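# Slide the pillow fully into its pillowcase on the table

## Task

Get the pillow completely inside the pillowcase, with the case's open end extending well beyond the pillow, and keep both resting on the table (a slight overhang past the table edge is acceptable); then release and move the grippers away.

## Robot and tools

Robot: two arms, left_arm and right_arm, each with a two-finger parallel gripper and a wrist camera. A fixed overhead camera, cam_high, looks down from a stand behind the arms. The wrist cameras are cam_left_wrist and cam_right_wrist. All three images are 672x504.

Scene frame: origin at table-top height, halfway between the two arm mounts. +x points out over the table, +z up, and left_arm sits on the +y side. The words left and right name arms, not image sides. Measured bases: left_arm at (+0.041, +0.281, 0) m, right_arm at (+0.014, -0.308, 0) m, each turned very slightly about z. On each gripper, +z runs along the fingers and the fingers open and close along its y axis.

execute_actions(actions, cameras): actions is a list of actions, run one after another. Each action is a list of 1 to 15 rows; every row is one control step of 1/30 s, and if fewer than 15 rows are given the final row is held until the action's 15 steps are done, so one action lasts 0.5 s. Each row is a single list of 14 numbers covering both arms, each in [-1, 1]: left_arm dx, dy, dz, rx, ry, rz, opening, then right_arm dx, dy, dz, rx, ry, rz, opening. All 14 must be present even when only one arm should move.

The first six numbers per arm are an offset, not a pose. They are measured in that arm's own Hand target axes (not the scene frame) from the Hand target the arm had when this action began. Every row of an action refers back to that same starting target, not to the previous row. A following action or call starts from the updated target, so sending the same offset again moves further. Scale: 1.0 equals 0.6 m for dx, dy, dz and 180 degrees for rotation; rx, ry, rz form one rotation vector. All zeros means stay at the current target.

The opening number is absolute, not an offset: +1 fully open (about 87 mm between pads), +0.5 about 69 mm, 0 about 43 mm, -0.5 about 18 mm, -1 closed. Writing 0 is a real command to go half-open, so to keep a gripper unchanged, repeat its current command. To hold something, command roughly 0.04 below the grip_measured value seen at first contact for a firm grip, or less below for a lighter one. Very thin material (under about 1 mm, like cloth) gets weaker squeeze, even at -1.

cameras: a list of names, ["all"], or []. If omitted or null, a call with an empty actions list shows every camera and any other call shows none. A misspelled name makes the call invalid. An empty actions list is a way to just look and to see the scene number and task.

Results: each arm's end_effector_position (m) and end_effector_quat_wxyz in the scene frame; that point lies between the finger pads, just behind the tips. Hand target is the latest commanded pose after clipping, and is what the next offset counts from. Tool commands lists current gripper commands. grip_measured reads gripper position on the same -1..+1 scale as the command (accurate to about 1 mm); Joint positions show the gripper on 0 (closed) to 1 (open). Joint velocities may say within noise, or be omitted when every arm is still. Joint torques include the arm's own weight; positive means toward larger joint angle; joints 1 to 3 wrap at ±28 N m. MOTOR HOT appears at 75 °C; at 90 °C an OVER-TEMPERATURE FAULT folds that arm away for the rest of the scene, and at 100 °C it goes limp.

Behaviour: a call returns once motion stops, up to 3 s after its last action. The gripper often ends short of or below its target, and tilted, especially when reaching far; small moves may do nothing or drift sideways. Check the pose after each move, re-send the missing distance as an offset, and correct tilt. Each step the commanded orientation is limited to 40 degrees away from the current one. Time spent thinking also passes in the scene while the last command is held, and heats motors under load or when stretched or pushing against something unreachable. To stop pushing, command the target back behind the gripper.

zoom_image(camera, region): enlarges part of the newest image from cam_high, cam_left_wrist or cam_right_wrist; region is [x0, y0, x1, y1] in pixels from the top-left, no more than 504 across and 504 tall.

read_manual(section): returns only licence text ("licences"); it does nothing to the robot.

finished_scene(scene): pass the current scene number (1 or 2). It ends the scene permanently and starts the next; tool calls after it in the same reply act on the new scene. The goal must hold without the robot touching anything.

Avoid: letting the pillow or case fall from the table or leaving either off it (fails), striking the table or other fixed or heavy things hard (fails), any collision or squeezing between the two arms, grippers, housings or cameras, including one gripper closing on the other's fingers (can fail; the controller does not prevent this). Also avoid dropping things, releasing them while moving, slamming, and strong pushes; arm stops waste time. Faster, smoother, lower-effort completion is better.

Each tool is called after ">>>" as name(argument=value, ...) on one line, values as JSON.

## Session

>>> execute_actions(actions=[])

Scene clock: 0.00 s.
left_arm: end_effector_position=(+0.3304, +0.2557, +0.2587) grip_measured=+0.986 end_effector_quat_wxyz=(+0.593, +0.098, +0.784, -0.154) | right_arm: end_effector_position=(+0.2688, -0.3291, +0.1728) grip_measured=+0.980 end_effector_quat_wxyz=(+0.643, +0.015, +0.764, -0.052)
Joint positions: left_arm=[0.315 0.787 0.805 -0.33 0.622 0.056 0.993] | right_arm=[-0.017 0.334 0.316 -0.151 0.075 -0.049 0.99]
Joint velocities: within noise
Joint torques (N m): no reading
Heat: left arm: 37 °C; right arm: 38 °C.
Hand target: left_arm +0.3305, +0.2558, +0.2620; +0.596, +0.099, +0.782, -0.153 | right_arm +0.2700, -0.3292, +0.1801; +0.650, +0.015, +0.758, -0.052
Tool commands: left_gripper/opening=+1.0 right_gripper/opening=+1.0

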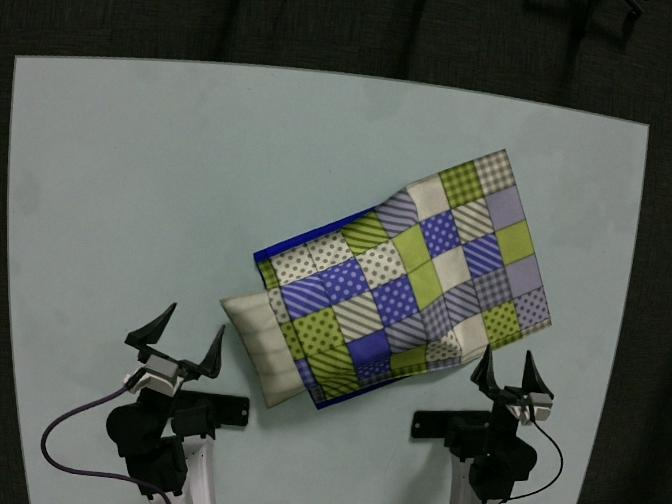

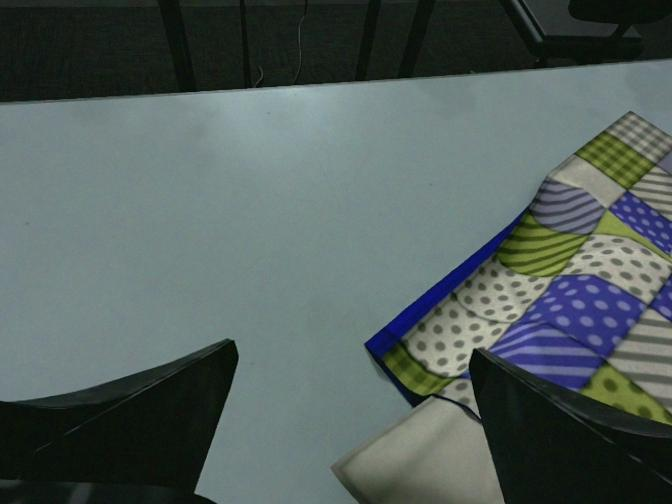

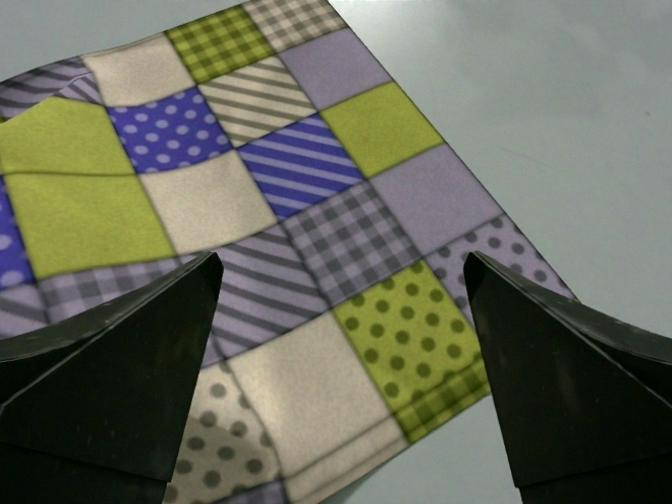

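>>> execute_actions(actions=[[[0.05,-0.01,0.06,0,0,0,1,0.01,0.13,-0.1,0,0,0,1],[0.095,-0.015,0.117,0,0,0,1,0.04,0.26,-0.195,0,0,0,1]],[[0.05,-0.01,0.06,0,0,0,1,0.01,0.13,-0.1,0,0,0,1],[0.095,-0.015,0.117,0,0,0,1,0.04,0.257,-0.195,0,0,0,1]],[[0,0,0,0.04,0.1,0.066,1,0,0,0,-0.11,0.067,-0.124,1],[0,0,0,0.04,0.1,0.066,1,0,0,0,-0.11,0.067,-0.124,1],[0,0,0,0.04,0.1,0.066,1,0,0,0,-0.11,0.067,-0.124,1],[0,0,0,0.08,0.2,0.13,1,0,0,0,-0.22,0.134,-0.25,1],[0,0,0,0.08,0.2,0.13,1,0,0,0,-0.22,0.134,-0.25,1],[0,0,0,0.08,0.2,0.13,1,0,0,0,-0.22,0.134,-0.25,1],[0,0,0,0.12,0.3,0.2,1,0,0,0,-0.33,0.2,-0.37,1],[0,0,0,0.12,0.3,0.2,1,0,0,0,-0.33,0.2,-0.37,1],[0,0,0,0.12,0.3,0.2,1,0,0,0,-0.33,0.2,-0.37,1],[0,0,0,0.158,0.408,0.266,1,0,0,0,-0.444,0.267,-0.497,1]],[[0,0,0,0,0,0,1,0,0,0,0,0,0,1]]], cameras=["all"])

Scene clock: 42.50 s.
left_arm: end_effector_position=(+0.4168, +0.1869, +0.1178) grip_measured=+0.986 end_effector_quat_wxyz=(+0.078, +0.558, +0.826, -0.015) | right_arm: end_effector_position=(+0.0433, -0.0161, +0.1494) grip_measured=+0.980 end_effector_quat_wxyz=(-0.102, +0.800, -0.591, -0.017)
Joint positions: left_arm=[-0.246 1.982 1.801 -1.249 0.074 0.887 0.993] | right_arm=[1.577 1.624 1.475 -1.237 0.094 -0.306 0.99]
Joint torques (N m): left_arm=[-0.24 -8.99 10.04 0.5 -0.04 0.07] | right_arm=[-0.44 -5.52 9.51 0.67 -0.04 0.04]
Heat: left arm: 39 °C; right arm: 43 °C.
Hand target: left_arm +0.4201, +0.1858, +0.1202; +0.076, +0.562, +0.824, -0.009 | right_arm +0.0435, -0.0116, +0.1538; -0.102, +0.802, -0.589, -0.022
Off the commanded pose: left_arm 0.004 m, 1 deg; orientation clipped at the end of an earlier action of this call | right_arm 0.006 m, 1 deg; orientation clipped at the end of an earlier action of this call.

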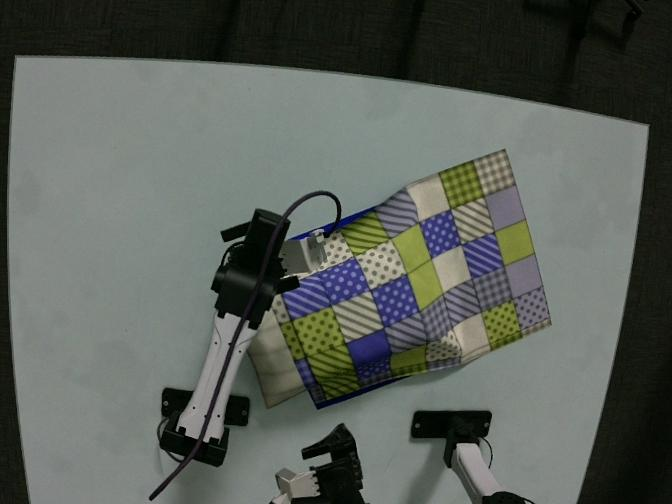

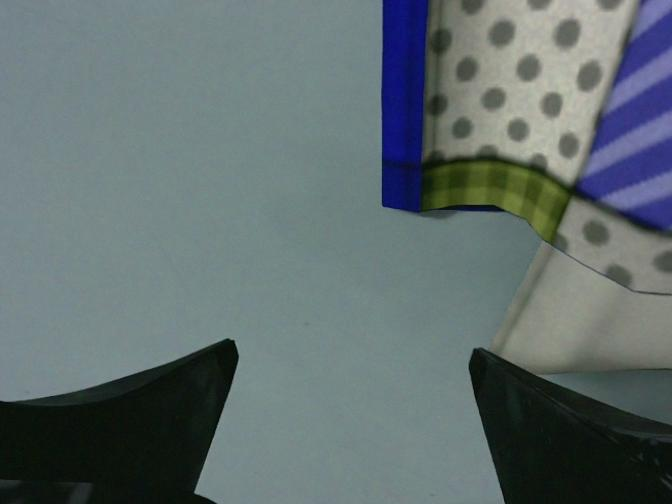

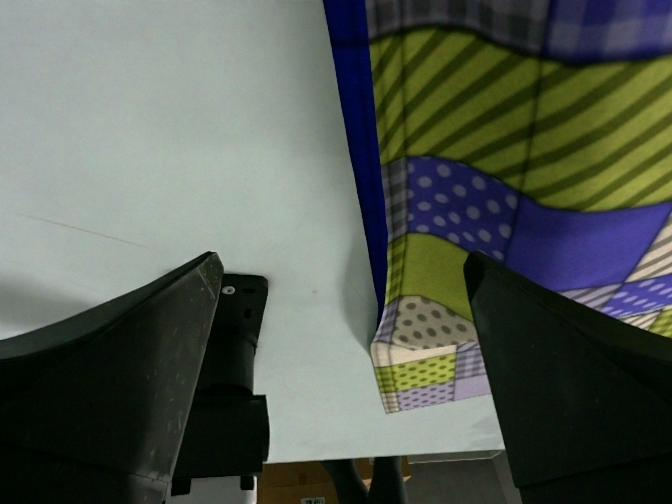

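>>> execute_actions(actions=[[[0,0,0,0.022,0.043,0,1,0,0,0,-0.044,0.05,0,1]],[[0,-0.05,0.05,0,0,0,1,0,0,0.07,0,0,0,1]],[[0,0,0.05,0,0,0,1,0,0,0.07,0,0,0,1]]], cameras=["all"])

Scene clock: 61.57 s.
left_arm: end_effector_position=(+0.3911, +0.1726, +0.0577) grip_measured=+0.986 end_effector_quat_wxyz=(-0.005, +0.567, +0.823, -0.006) | right_arm: end_effector_position=(+0.0441, -0.0152, +0.0696) grip_measured=+0.980 end_effector_quat_wxyz=(+0.004, +0.803, -0.595, +0.008)
Joint positions: left_arm=[-0.33 2.071 1.68 -1.191 0.01 0.828 0.993] | right_arm=[1.529 1.837 1.398 -1.148 0.009 -0.344 0.99]
Joint torques (N m): left_arm=[0.35 -11.49 6.32 0.39 -0.07 -0.05] | right_arm=[-0.31 -8.24 6.82 0.42 -0.07 0.06]
Heat: left arm: 40 °C; right arm: 42 °C.
Hand target: left_arm +0.3923, +0.1747, +0.0601; +0.001, +0.564, +0.826, +0.000 | right_arm +0.0434, -0.0117, +0.0698; +0.000, +0.806, -0.592, +0.000
Off the commanded pose: left_arm 0.003 m, 1 deg | right_arm 0.004 m, 1 deg.

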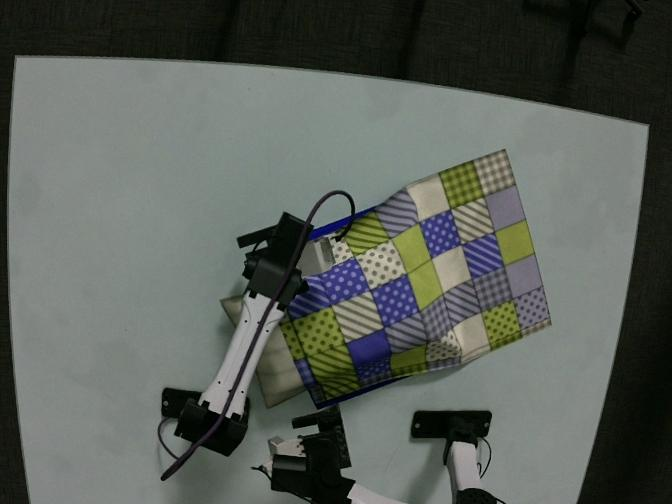

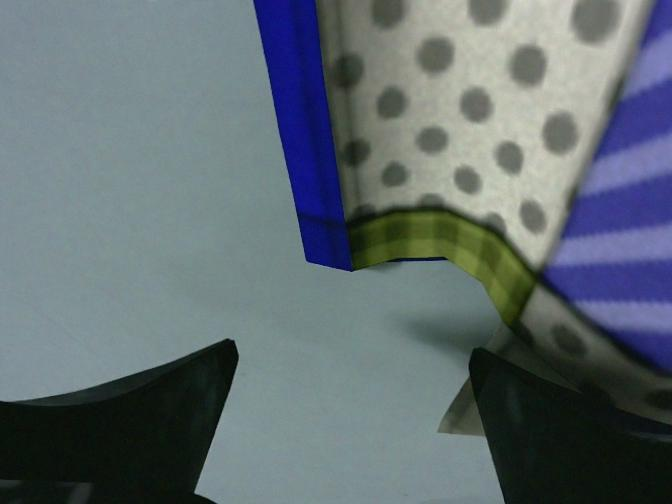

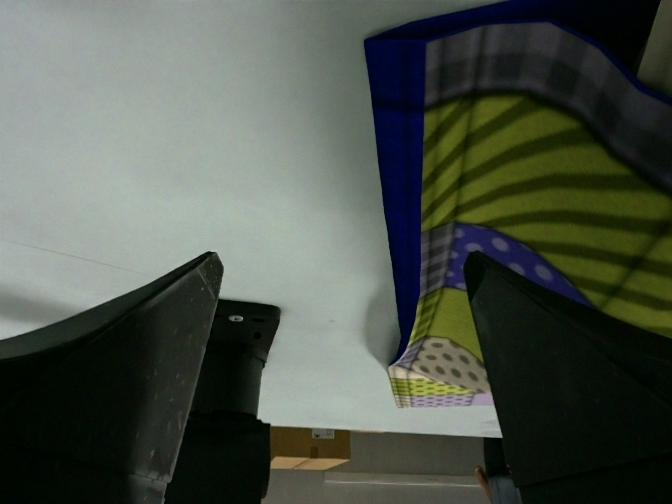

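>>> execute_actions(actions=[[[-0.033,0,0.04,0,0,0,1,0,-0.05,0.05,0,0,0,1]],[[0,0,0.045,0,0,0,1,0,0,0.053,0,0,0,1]],[[0,0,0,0,0,0,0.5,0,0,0,0,0,0,0.5]],[[0,0,0,0,0,0,0,0,0,0,0,0,0,0]],[[0,0,0,0,0,0,-0.5,0,0,0,0,0,0,-0.5]],[[0,0,0,0,0,0,-1,0,0,0,0,0,0,-1]]], cameras=["all"])

Scene clock: 71.83 s.
left_arm: end_effector_position=(+0.3941, +0.1563, +0.0157) grip_measured=-0.959 end_effector_quat_wxyz=(-0.006, +0.564, +0.826, -0.006) | right_arm: end_effector_position=(+0.0733, -0.0061, +0.0088) grip_measured=-1.000 end_effector_quat_wxyz=(+0.004, +0.802, -0.597, +0.005)
Joint positions: left_arm=[-0.365 2.147 1.626 -1.064 0.01 0.785 0.02] | right_arm=[1.442 1.945 1.292 -0.928 0.004 -0.425 0]
Joint torques (N m): left_arm=[0.32 -9.91 6.11 0.67 -0.07 0.01] | right_arm=[0.06 -8.49 6.58 0.41 0.01 0.02]
Heat: left arm: 43 °C; right arm: 42 °C.
Hand target: left_arm +0.3997, +0.1564, +0.0092; +0.001, +0.564, +0.826, +0.000 | right_arm +0.0721, -0.0027, +0.0080; +0.000, +0.806, -0.592, +0.000
Off the commanded pose: left_arm 0.009 m, 1 deg | right_arm 0.004 m, 1 deg.

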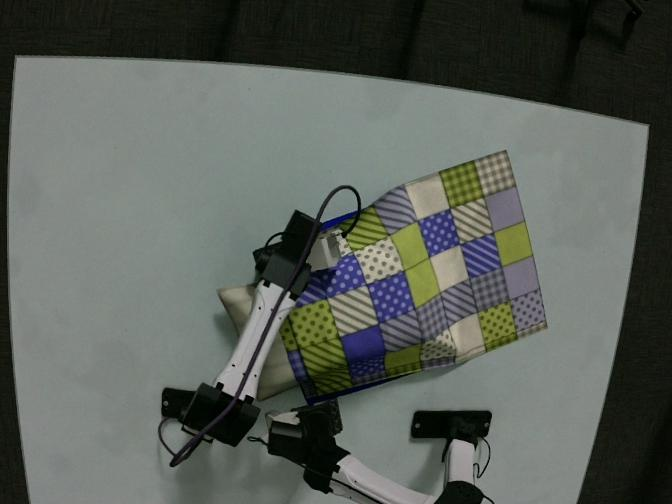

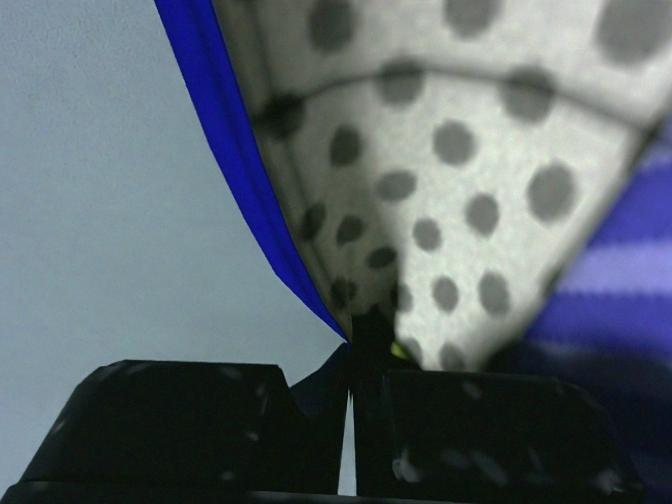

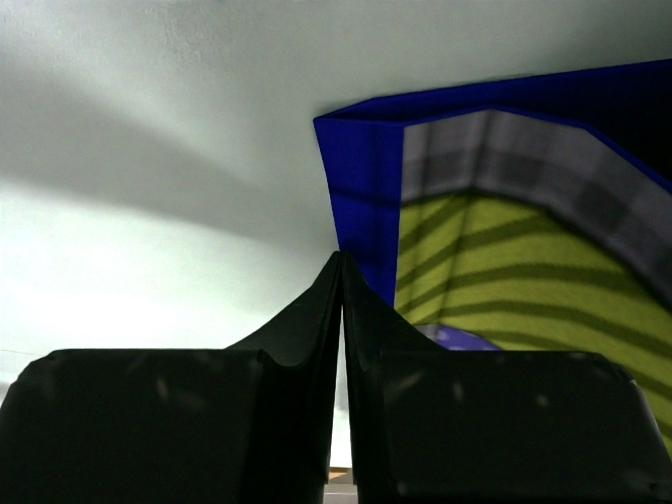

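>>> execute_actions(actions=[[[0,0,0,0,0,0,-1,0,0,-0.07,0,0,0,-1]],[[0,0,0,0,0,0,-1,0,-0.047,0,0,0,0,0.9]],[[0,0,0,0,0,0,-1,0,0,0.08,0,0,0,0.9]],[[0,0,0,0,0,0,-1,0,0,0.003,0,0,0,0]],[[0,0,0,0,0,0,-1,0,0,0,0,0,0,-0.5]],[[0,0,0,0,0,0,-1,0,0,0,0,0,0,-1]]], cameras=["all"])

Scene clock: 77.80 s.
left_arm: end_effector_position=(+0.3941, +0.1563, +0.0157) grip_measured=-0.959 end_effector_quat_wxyz=(-0.006, +0.564, +0.826, -0.006) | right_arm: end_effector_position=(+0.1078, -0.0005, +0.0064) grip_measured=-0.951 end_effector_quat_wxyz=(-0.004, +0.804, -0.594, +0.024)
Joint positions: left_arm=[-0.365 2.147 1.626 -1.064 0.01 0.785 0.02] | right_arm=[1.371 1.992 1.344 -0.935 0.048 -0.504 0.024]
Joint torques (N m): left_arm=[0.31 -9.89 6.12 0.67 -0.07 0.01] | right_arm=[0.43 -8.49 6.16 0.6 -0.5 0.19]
Heat: left arm: 44 °C; right arm: 42 °C.
Hand target: left_arm +0.3997, +0.1564, +0.0092; +0.001, +0.564, +0.826, +0.000 | right_arm +0.0990, +0.0059, +0.0003; +0.000, +0.806, -0.592, +0.000
Off the commanded pose: left_arm 0.009 m, 1 deg | right_arm 0.012 m, 3 deg.

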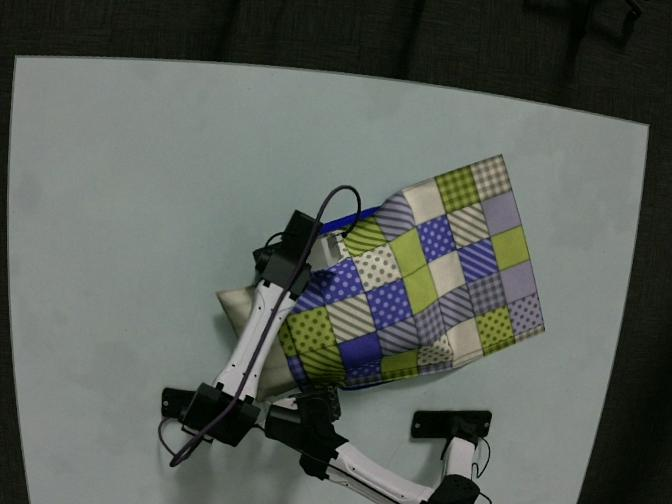

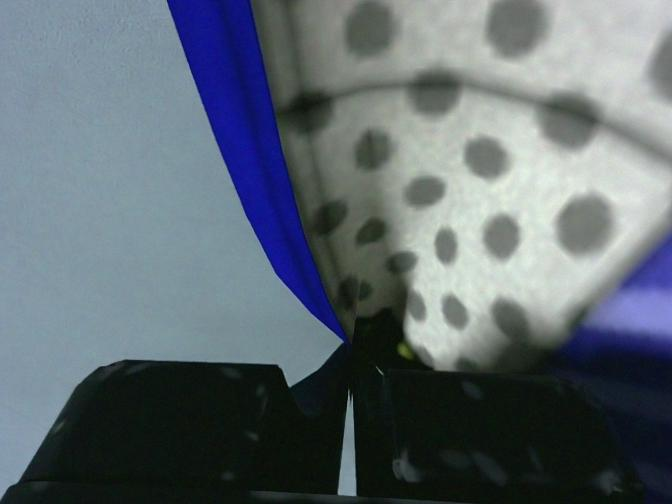

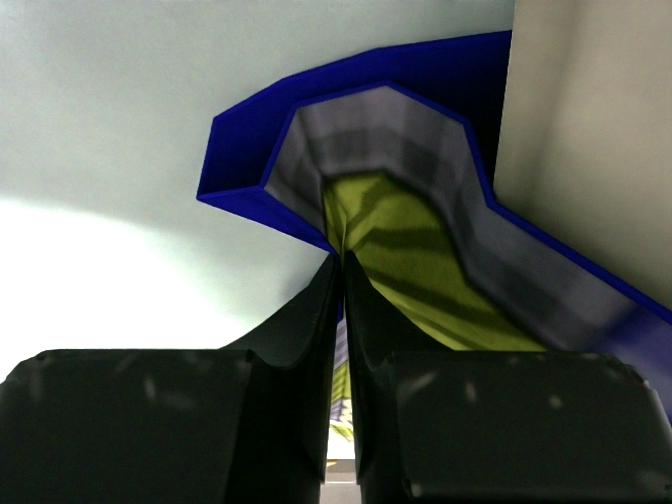

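>>> execute_actions(actions=[[[0,0,-0.06,0,0,0,-1,0,0,-0.06,0,0,0,-1],[-0.03,0,-0.13,0,0,0,-1,0,0,-0.13,0,0,0,-1]],[[-0.04,0,-0.06,0,0,0,-1,0.03,0,-0.06,0,0,0,-1],[-0.08,0,-0.13,0,0,0,-1,0.05,0,-0.13,0,0,0,-1]],[[-0.02,0,-0.05,-0.03,-0.04,0,-1,0.01,0,-0.05,0.035,-0.035,0,-1],[-0.02,0,-0.05,-0.03,-0.04,0,-1,0.01,0,-0.05,0.035,-0.035,0,-1],[-0.04,0,-0.1,-0.06,-0.08,0,-1,0.03,0,-0.1,0.07,-0.07,0,-1],[-0.04,0,-0.1,-0.06,-0.08,0,-1,0.03,0,-0.1,0.07,-0.07,0,-1],[-0.06,0,-0.15,-0.09,-0.12,0,-1,0.05,0,-0.15,0.105,-0.105,0,-1],[-0.06,0,-0.15,-0.09,-0.12,0,-1,0.05,0,-0.15,0.105,-0.105,0,-1],[-0.08,0,-0.2,-0.12,-0.16,0,-1,0.07,0,-0.2,0.14,-0.14,0,-1],[-0.08,0,-0.2,-0.12,-0.16,0,-1,0.07,0,-0.2,0.14,-0.14,0,-1],[-0.1,0,-0.25,-0.15,-0.2,0,-1,0.08,0,-0.25,0.18,-0.175,0,-1],[-0.1,0,-0.25,-0.15,-0.2,0,-1,0.08,0,-0.25,0.18,-0.175,0,-1],[-0.12,0,-0.3,-0.18,-0.24,0,-1,0.1,0,-0.3,0.21,-0.21,0,-1],[-0.12,0,-0.3,-0.18,-0.24,0,-1,0.1,0,-0.3,0.21,-0.21,0,-1],[-0.14,0,-0.35,-0.21,-0.28,0,-1,0.11,0,-0.35,0.25,-0.25,0,-1],[-0.17,0,-0.37,-0.23,-0.31,0,-1,0.12,0,-0.37,0.28,-0.27,0,-1]],[[0,0,0,0,0,0,-1,0,0,0,0,0,0,-1]]], cameras=["all"])

Scene clock: 98.23 s.
left_arm: end_effector_position=(+0.4554, -0.0017, +0.3663) grip_measured=-0.960 end_effector_quat_wxyz=(+0.539, +0.477, +0.694, +0.013) | right_arm: end_effector_position=(+0.1274, -0.0955, +0.3649) grip_measured=-0.954 end_effector_quat_wxyz=(-0.545, +0.674, -0.493, -0.071)
Joint positions: left_arm=[-0.626 1.778 2.079 -0.736 -0.088 0.585 0.02] | right_arm=[1.426 0.867 1.403 -0.965 0.321 -0.665 0.023]
Joint torques (N m): left_arm=[0.24 -11 7.34 2.57 -0.24 0.06] | right_arm=[-0.03 0.23 6.64 2.15 0.25 0.02]
Heat: left arm: 47 °C; right arm: 42 °C.
Hand target: left_arm +0.4602, +0.0001, +0.3875; +0.570, +0.463, +0.678, +0.023 | right_arm +0.1294, -0.0916, +0.3782; -0.569, +0.660, -0.485, -0.077
Off the commanded pose: left_arm 0.022 m, 5 deg | right_arm 0.014 m, 3 deg.

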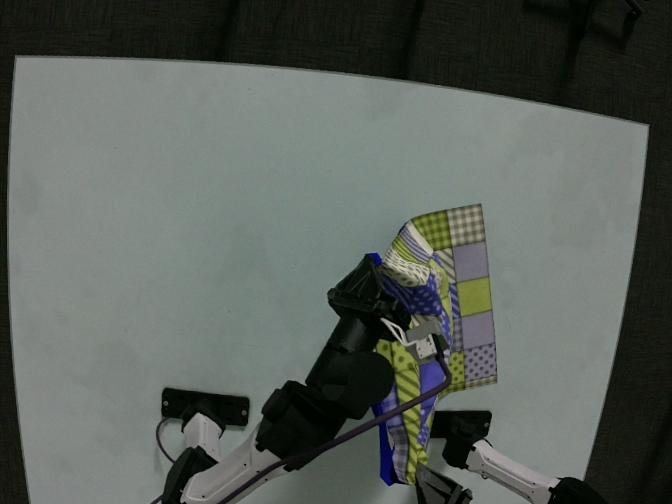

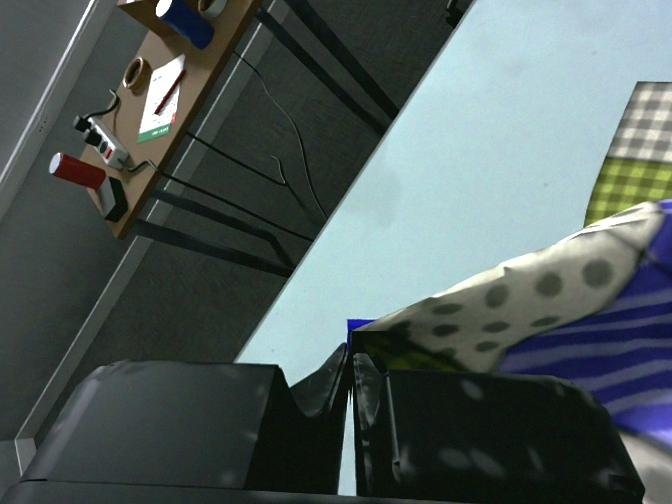

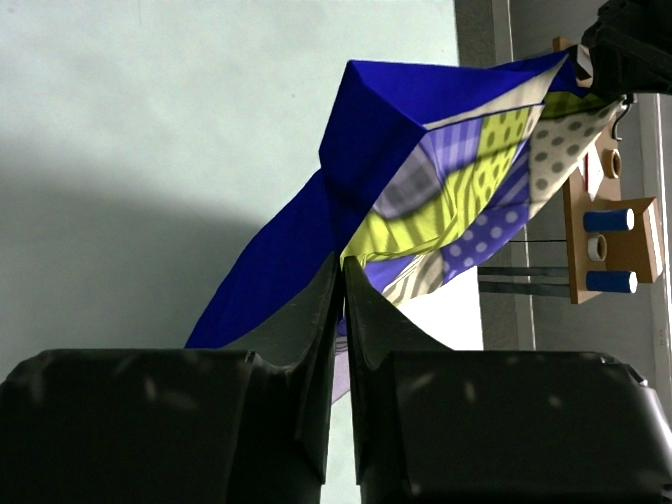

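>>> execute_actions(actions=[[[0.09,0.012,-0.025,0,0,0,-1,-0.012,0.046,0.077,0,0,0,-1],[0.175,0.023,-0.049,0,0,0,-1,-0.023,0.093,0.153,0,0,0,-1]],[[0.09,0.012,-0.025,0,0,0,-1,-0.012,0.046,0.077,0,0,0,-1],[0.175,0.023,-0.049,0,0,0,-1,-0.023,0.093,0.153,0,0,0,-1]],[[0.09,0.012,-0.025,0,0,0,-1,-0.012,0.046,0.077,0,0,0,-1],[0.175,0.023,-0.049,0,0,0,-1,-0.023,0.093,0.153,0,0,0,-1]],[[0.05,-0.023,0.012,0.05,0.067,0,-1,0.028,0.038,0.029,-0.06,0.06,0,-1],[0.05,-0.023,0.012,0.05,0.067,0,-1,0.028,0.038,0.029,-0.06,0.06,0,-1],[0.05,-0.023,0.012,0.05,0.067,0,-1,0.028,0.038,0.029,-0.06,0.06,0,-1],[0.1,-0.046,0.025,0.1,0.135,0,-1,0.057,0.076,0.057,-0.12,0.118,0,-1],[0.1,-0.046,0.025,0.1,0.135,0,-1,0.057,0.076,0.057,-0.12,0.118,0,-1],[0.1,-0.046,0.025,0.1,0.135,0,-1,0.057,0.076,0.057,-0.12,0.118,0,-1],[0.15,-0.07,0.037,0.15,0.2,0,-1,0.085,0.11,0.086,-0.18,0.176,0,-1],[0.15,-0.07,0.037,0.15,0.2,0,-1,0.085,0.11,0.086,-0.18,0.176,0,-1],[0.15,-0.07,0.037,0.15,0.2,0,-1,0.085,0.11,0.086,-0.18,0.176,0,-1],[0.195,-0.093,0.05,0.2,0.27,0,-1,0.114,0.152,0.115,-0.24,0.235,0,-1]],[[0,0,0,0,0,0,-1,0,0,0,0,0,0,-1]]], cameras=["all"])

Scene clock: 111.70 s.
left_arm: end_effector_position=(+0.4355, +0.3019, +0.0735) grip_measured=-0.960 end_effector_quat_wxyz=(+0.083, +0.564, +0.822, -0.001) | right_arm: end_effector_position=(+0.1132, +0.1774, +0.1602) grip_measured=-0.954 end_effector_quat_wxyz=(-0.500, +0.702, -0.504, -0.051)
Joint positions: left_arm=[0.047 1.978 1.618 -1.074 0.094 1.194 0.02] | right_arm=[1.57 1.775 1.293 -0.097 0.442 -0.574 0.023]
Joint torques (N m): left_arm=[0.08 -8.55 9.95 0.49 0.01 -0.05] | right_arm=[0.34 -10.21 7.92 1.86 0.21 0.13]
Heat: left arm: 49 °C; right arm: 42 °C.
Hand target: left_arm +0.4395, +0.3032, +0.0746; +0.079, +0.562, +0.823, +0.004 | right_arm +0.1103, +0.1801, +0.1704; -0.512, +0.696, -0.500, -0.060
Off the commanded pose: left_arm 0.004 m, 1 deg | right_arm 0.011 m, 2 deg; orientation clipped at the end of an earlier action of this call.
pose unreachable (right arm): on one or more control steps of this call, first in action 3 (counted from 0), this arm could not follow its commanded pose, so it was not sent that pose on those steps. It may still have moved: this result reports where it is.
cause: moving toward the commanded pose would bring a part of the arm too close to another arm (this arm's wrist camera and the left arm's upper arm (the part past joint 2), 25 mm apart when this arm was first held).

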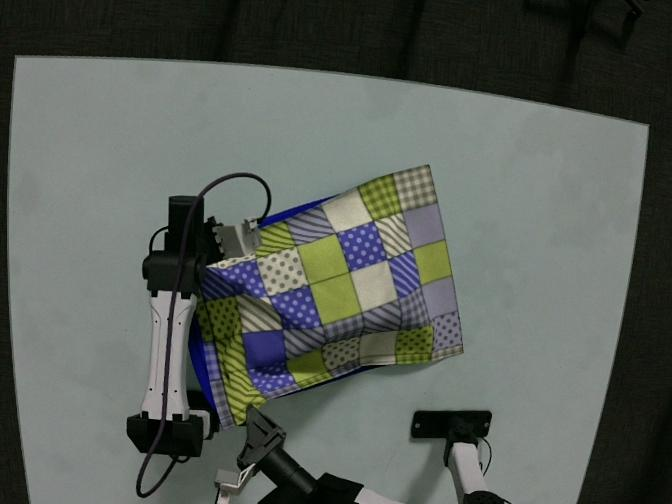

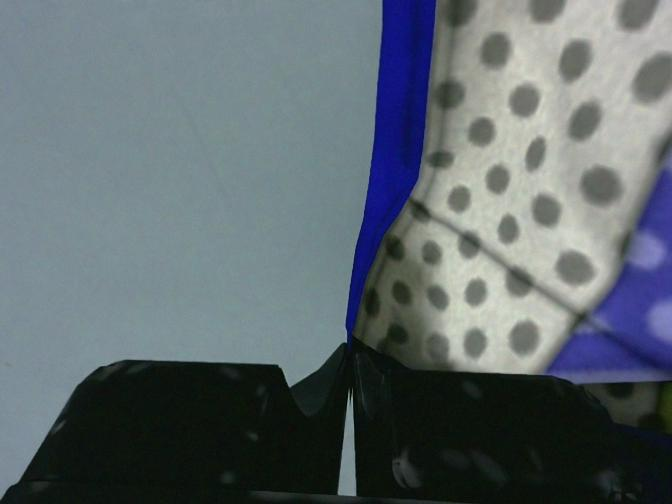

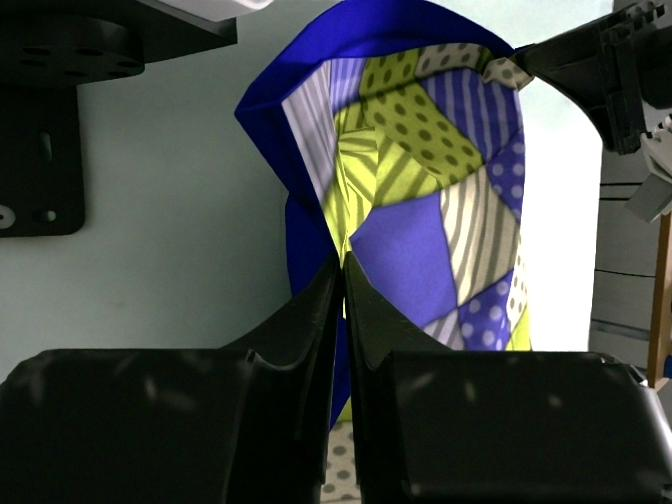

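>>> execute_actions(actions=[[[0,0,0.04,0,0,0,-1,0.065,0.048,0.01,0,0,0,-1],[0,0,0.083,0,0,0,-1,0.13,0.096,0.02,0,0,0,-1]],[[0,0,0,0,0,0,-1,0,0,0,0,0,0,-1]],[[0,0,0,0,0,0,-0.8,0,0,0,0,0,0,-0.8],[0,0,0,0,0,0,-0.6,0,0,0,0,0,0,-0.6],[0,0,0,0,0,0,-0.3,0,0,0,0,0,0,-0.3],[0,0,0,0,0,0,0,0,0,0,0,0,0,0],[0,0,0,0,0,0,0.4,0,0,0,0,0,0,0.4]],[[0,0,-0.05,0,0,0,0.4,0,0,-0.05,0,0,0,0.4],[0,0,-0.12,0,0,0,0.4,0,0,-0.12,0,0,0,0.4]],[[0,0,-0.1,0,0,0,0.4,0,0,-0.05,0,0,0,0.4]]], cameras=["all"])

Scene clock: 121.20 s.
left_arm: end_effector_position=(+0.4271, +0.3074, +0.1513) grip_measured=+0.400 end_effector_quat_wxyz=(+0.078, +0.561, +0.824, -0.001) | right_arm: end_effector_position=(+0.0667, +0.0641, +0.1235) grip_measured=+0.400 end_effector_quat_wxyz=(-0.507, +0.703, -0.496, -0.056)
Joint positions: left_arm=[0.059 1.963 1.906 -1.386 0.091 1.199 0.7] | right_arm=[1.738 1.398 0.753 0.037 0.572 -0.484 0.7]
Joint torques (N m): left_arm=[0.53 -9.65 9.11 0.47 0.05 0.06] | right_arm=[0.24 -6.53 7.34 1.51 0.29 0.26]
Heat: left arm: 49 °C; right arm: 42 °C.
Hand target: left_arm +0.4284, +0.3102, +0.1558; +0.079, +0.562, +0.823, +0.004 | right_arm +0.0665, +0.0624, +0.1285; -0.512, +0.696, -0.500, -0.060
Off the commanded pose: left_arm 0.005 m, 1 deg | right_arm 0.005 m, 1 deg.

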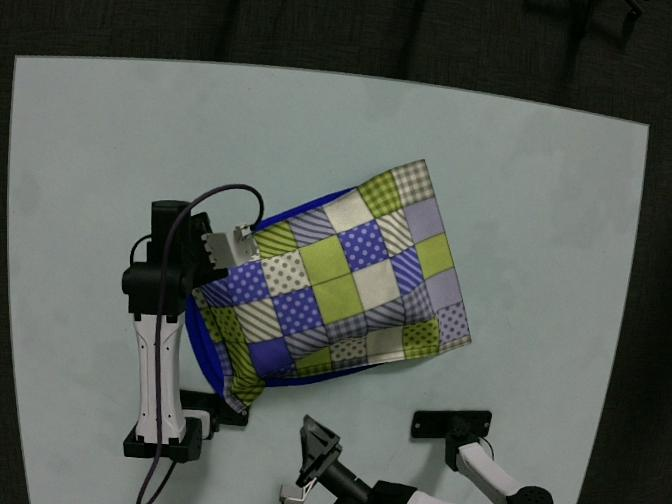

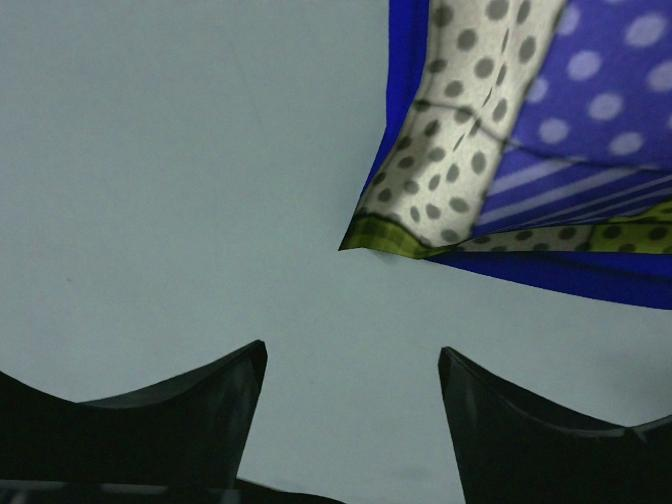

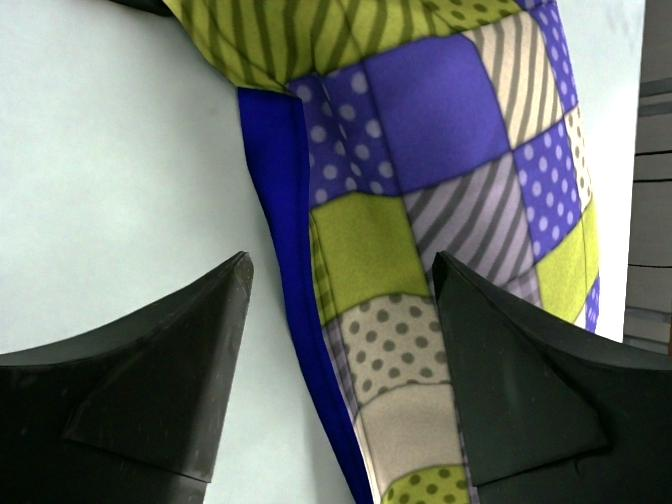

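>>> finished_scene(scene=1)

The scene is finished: the task was done.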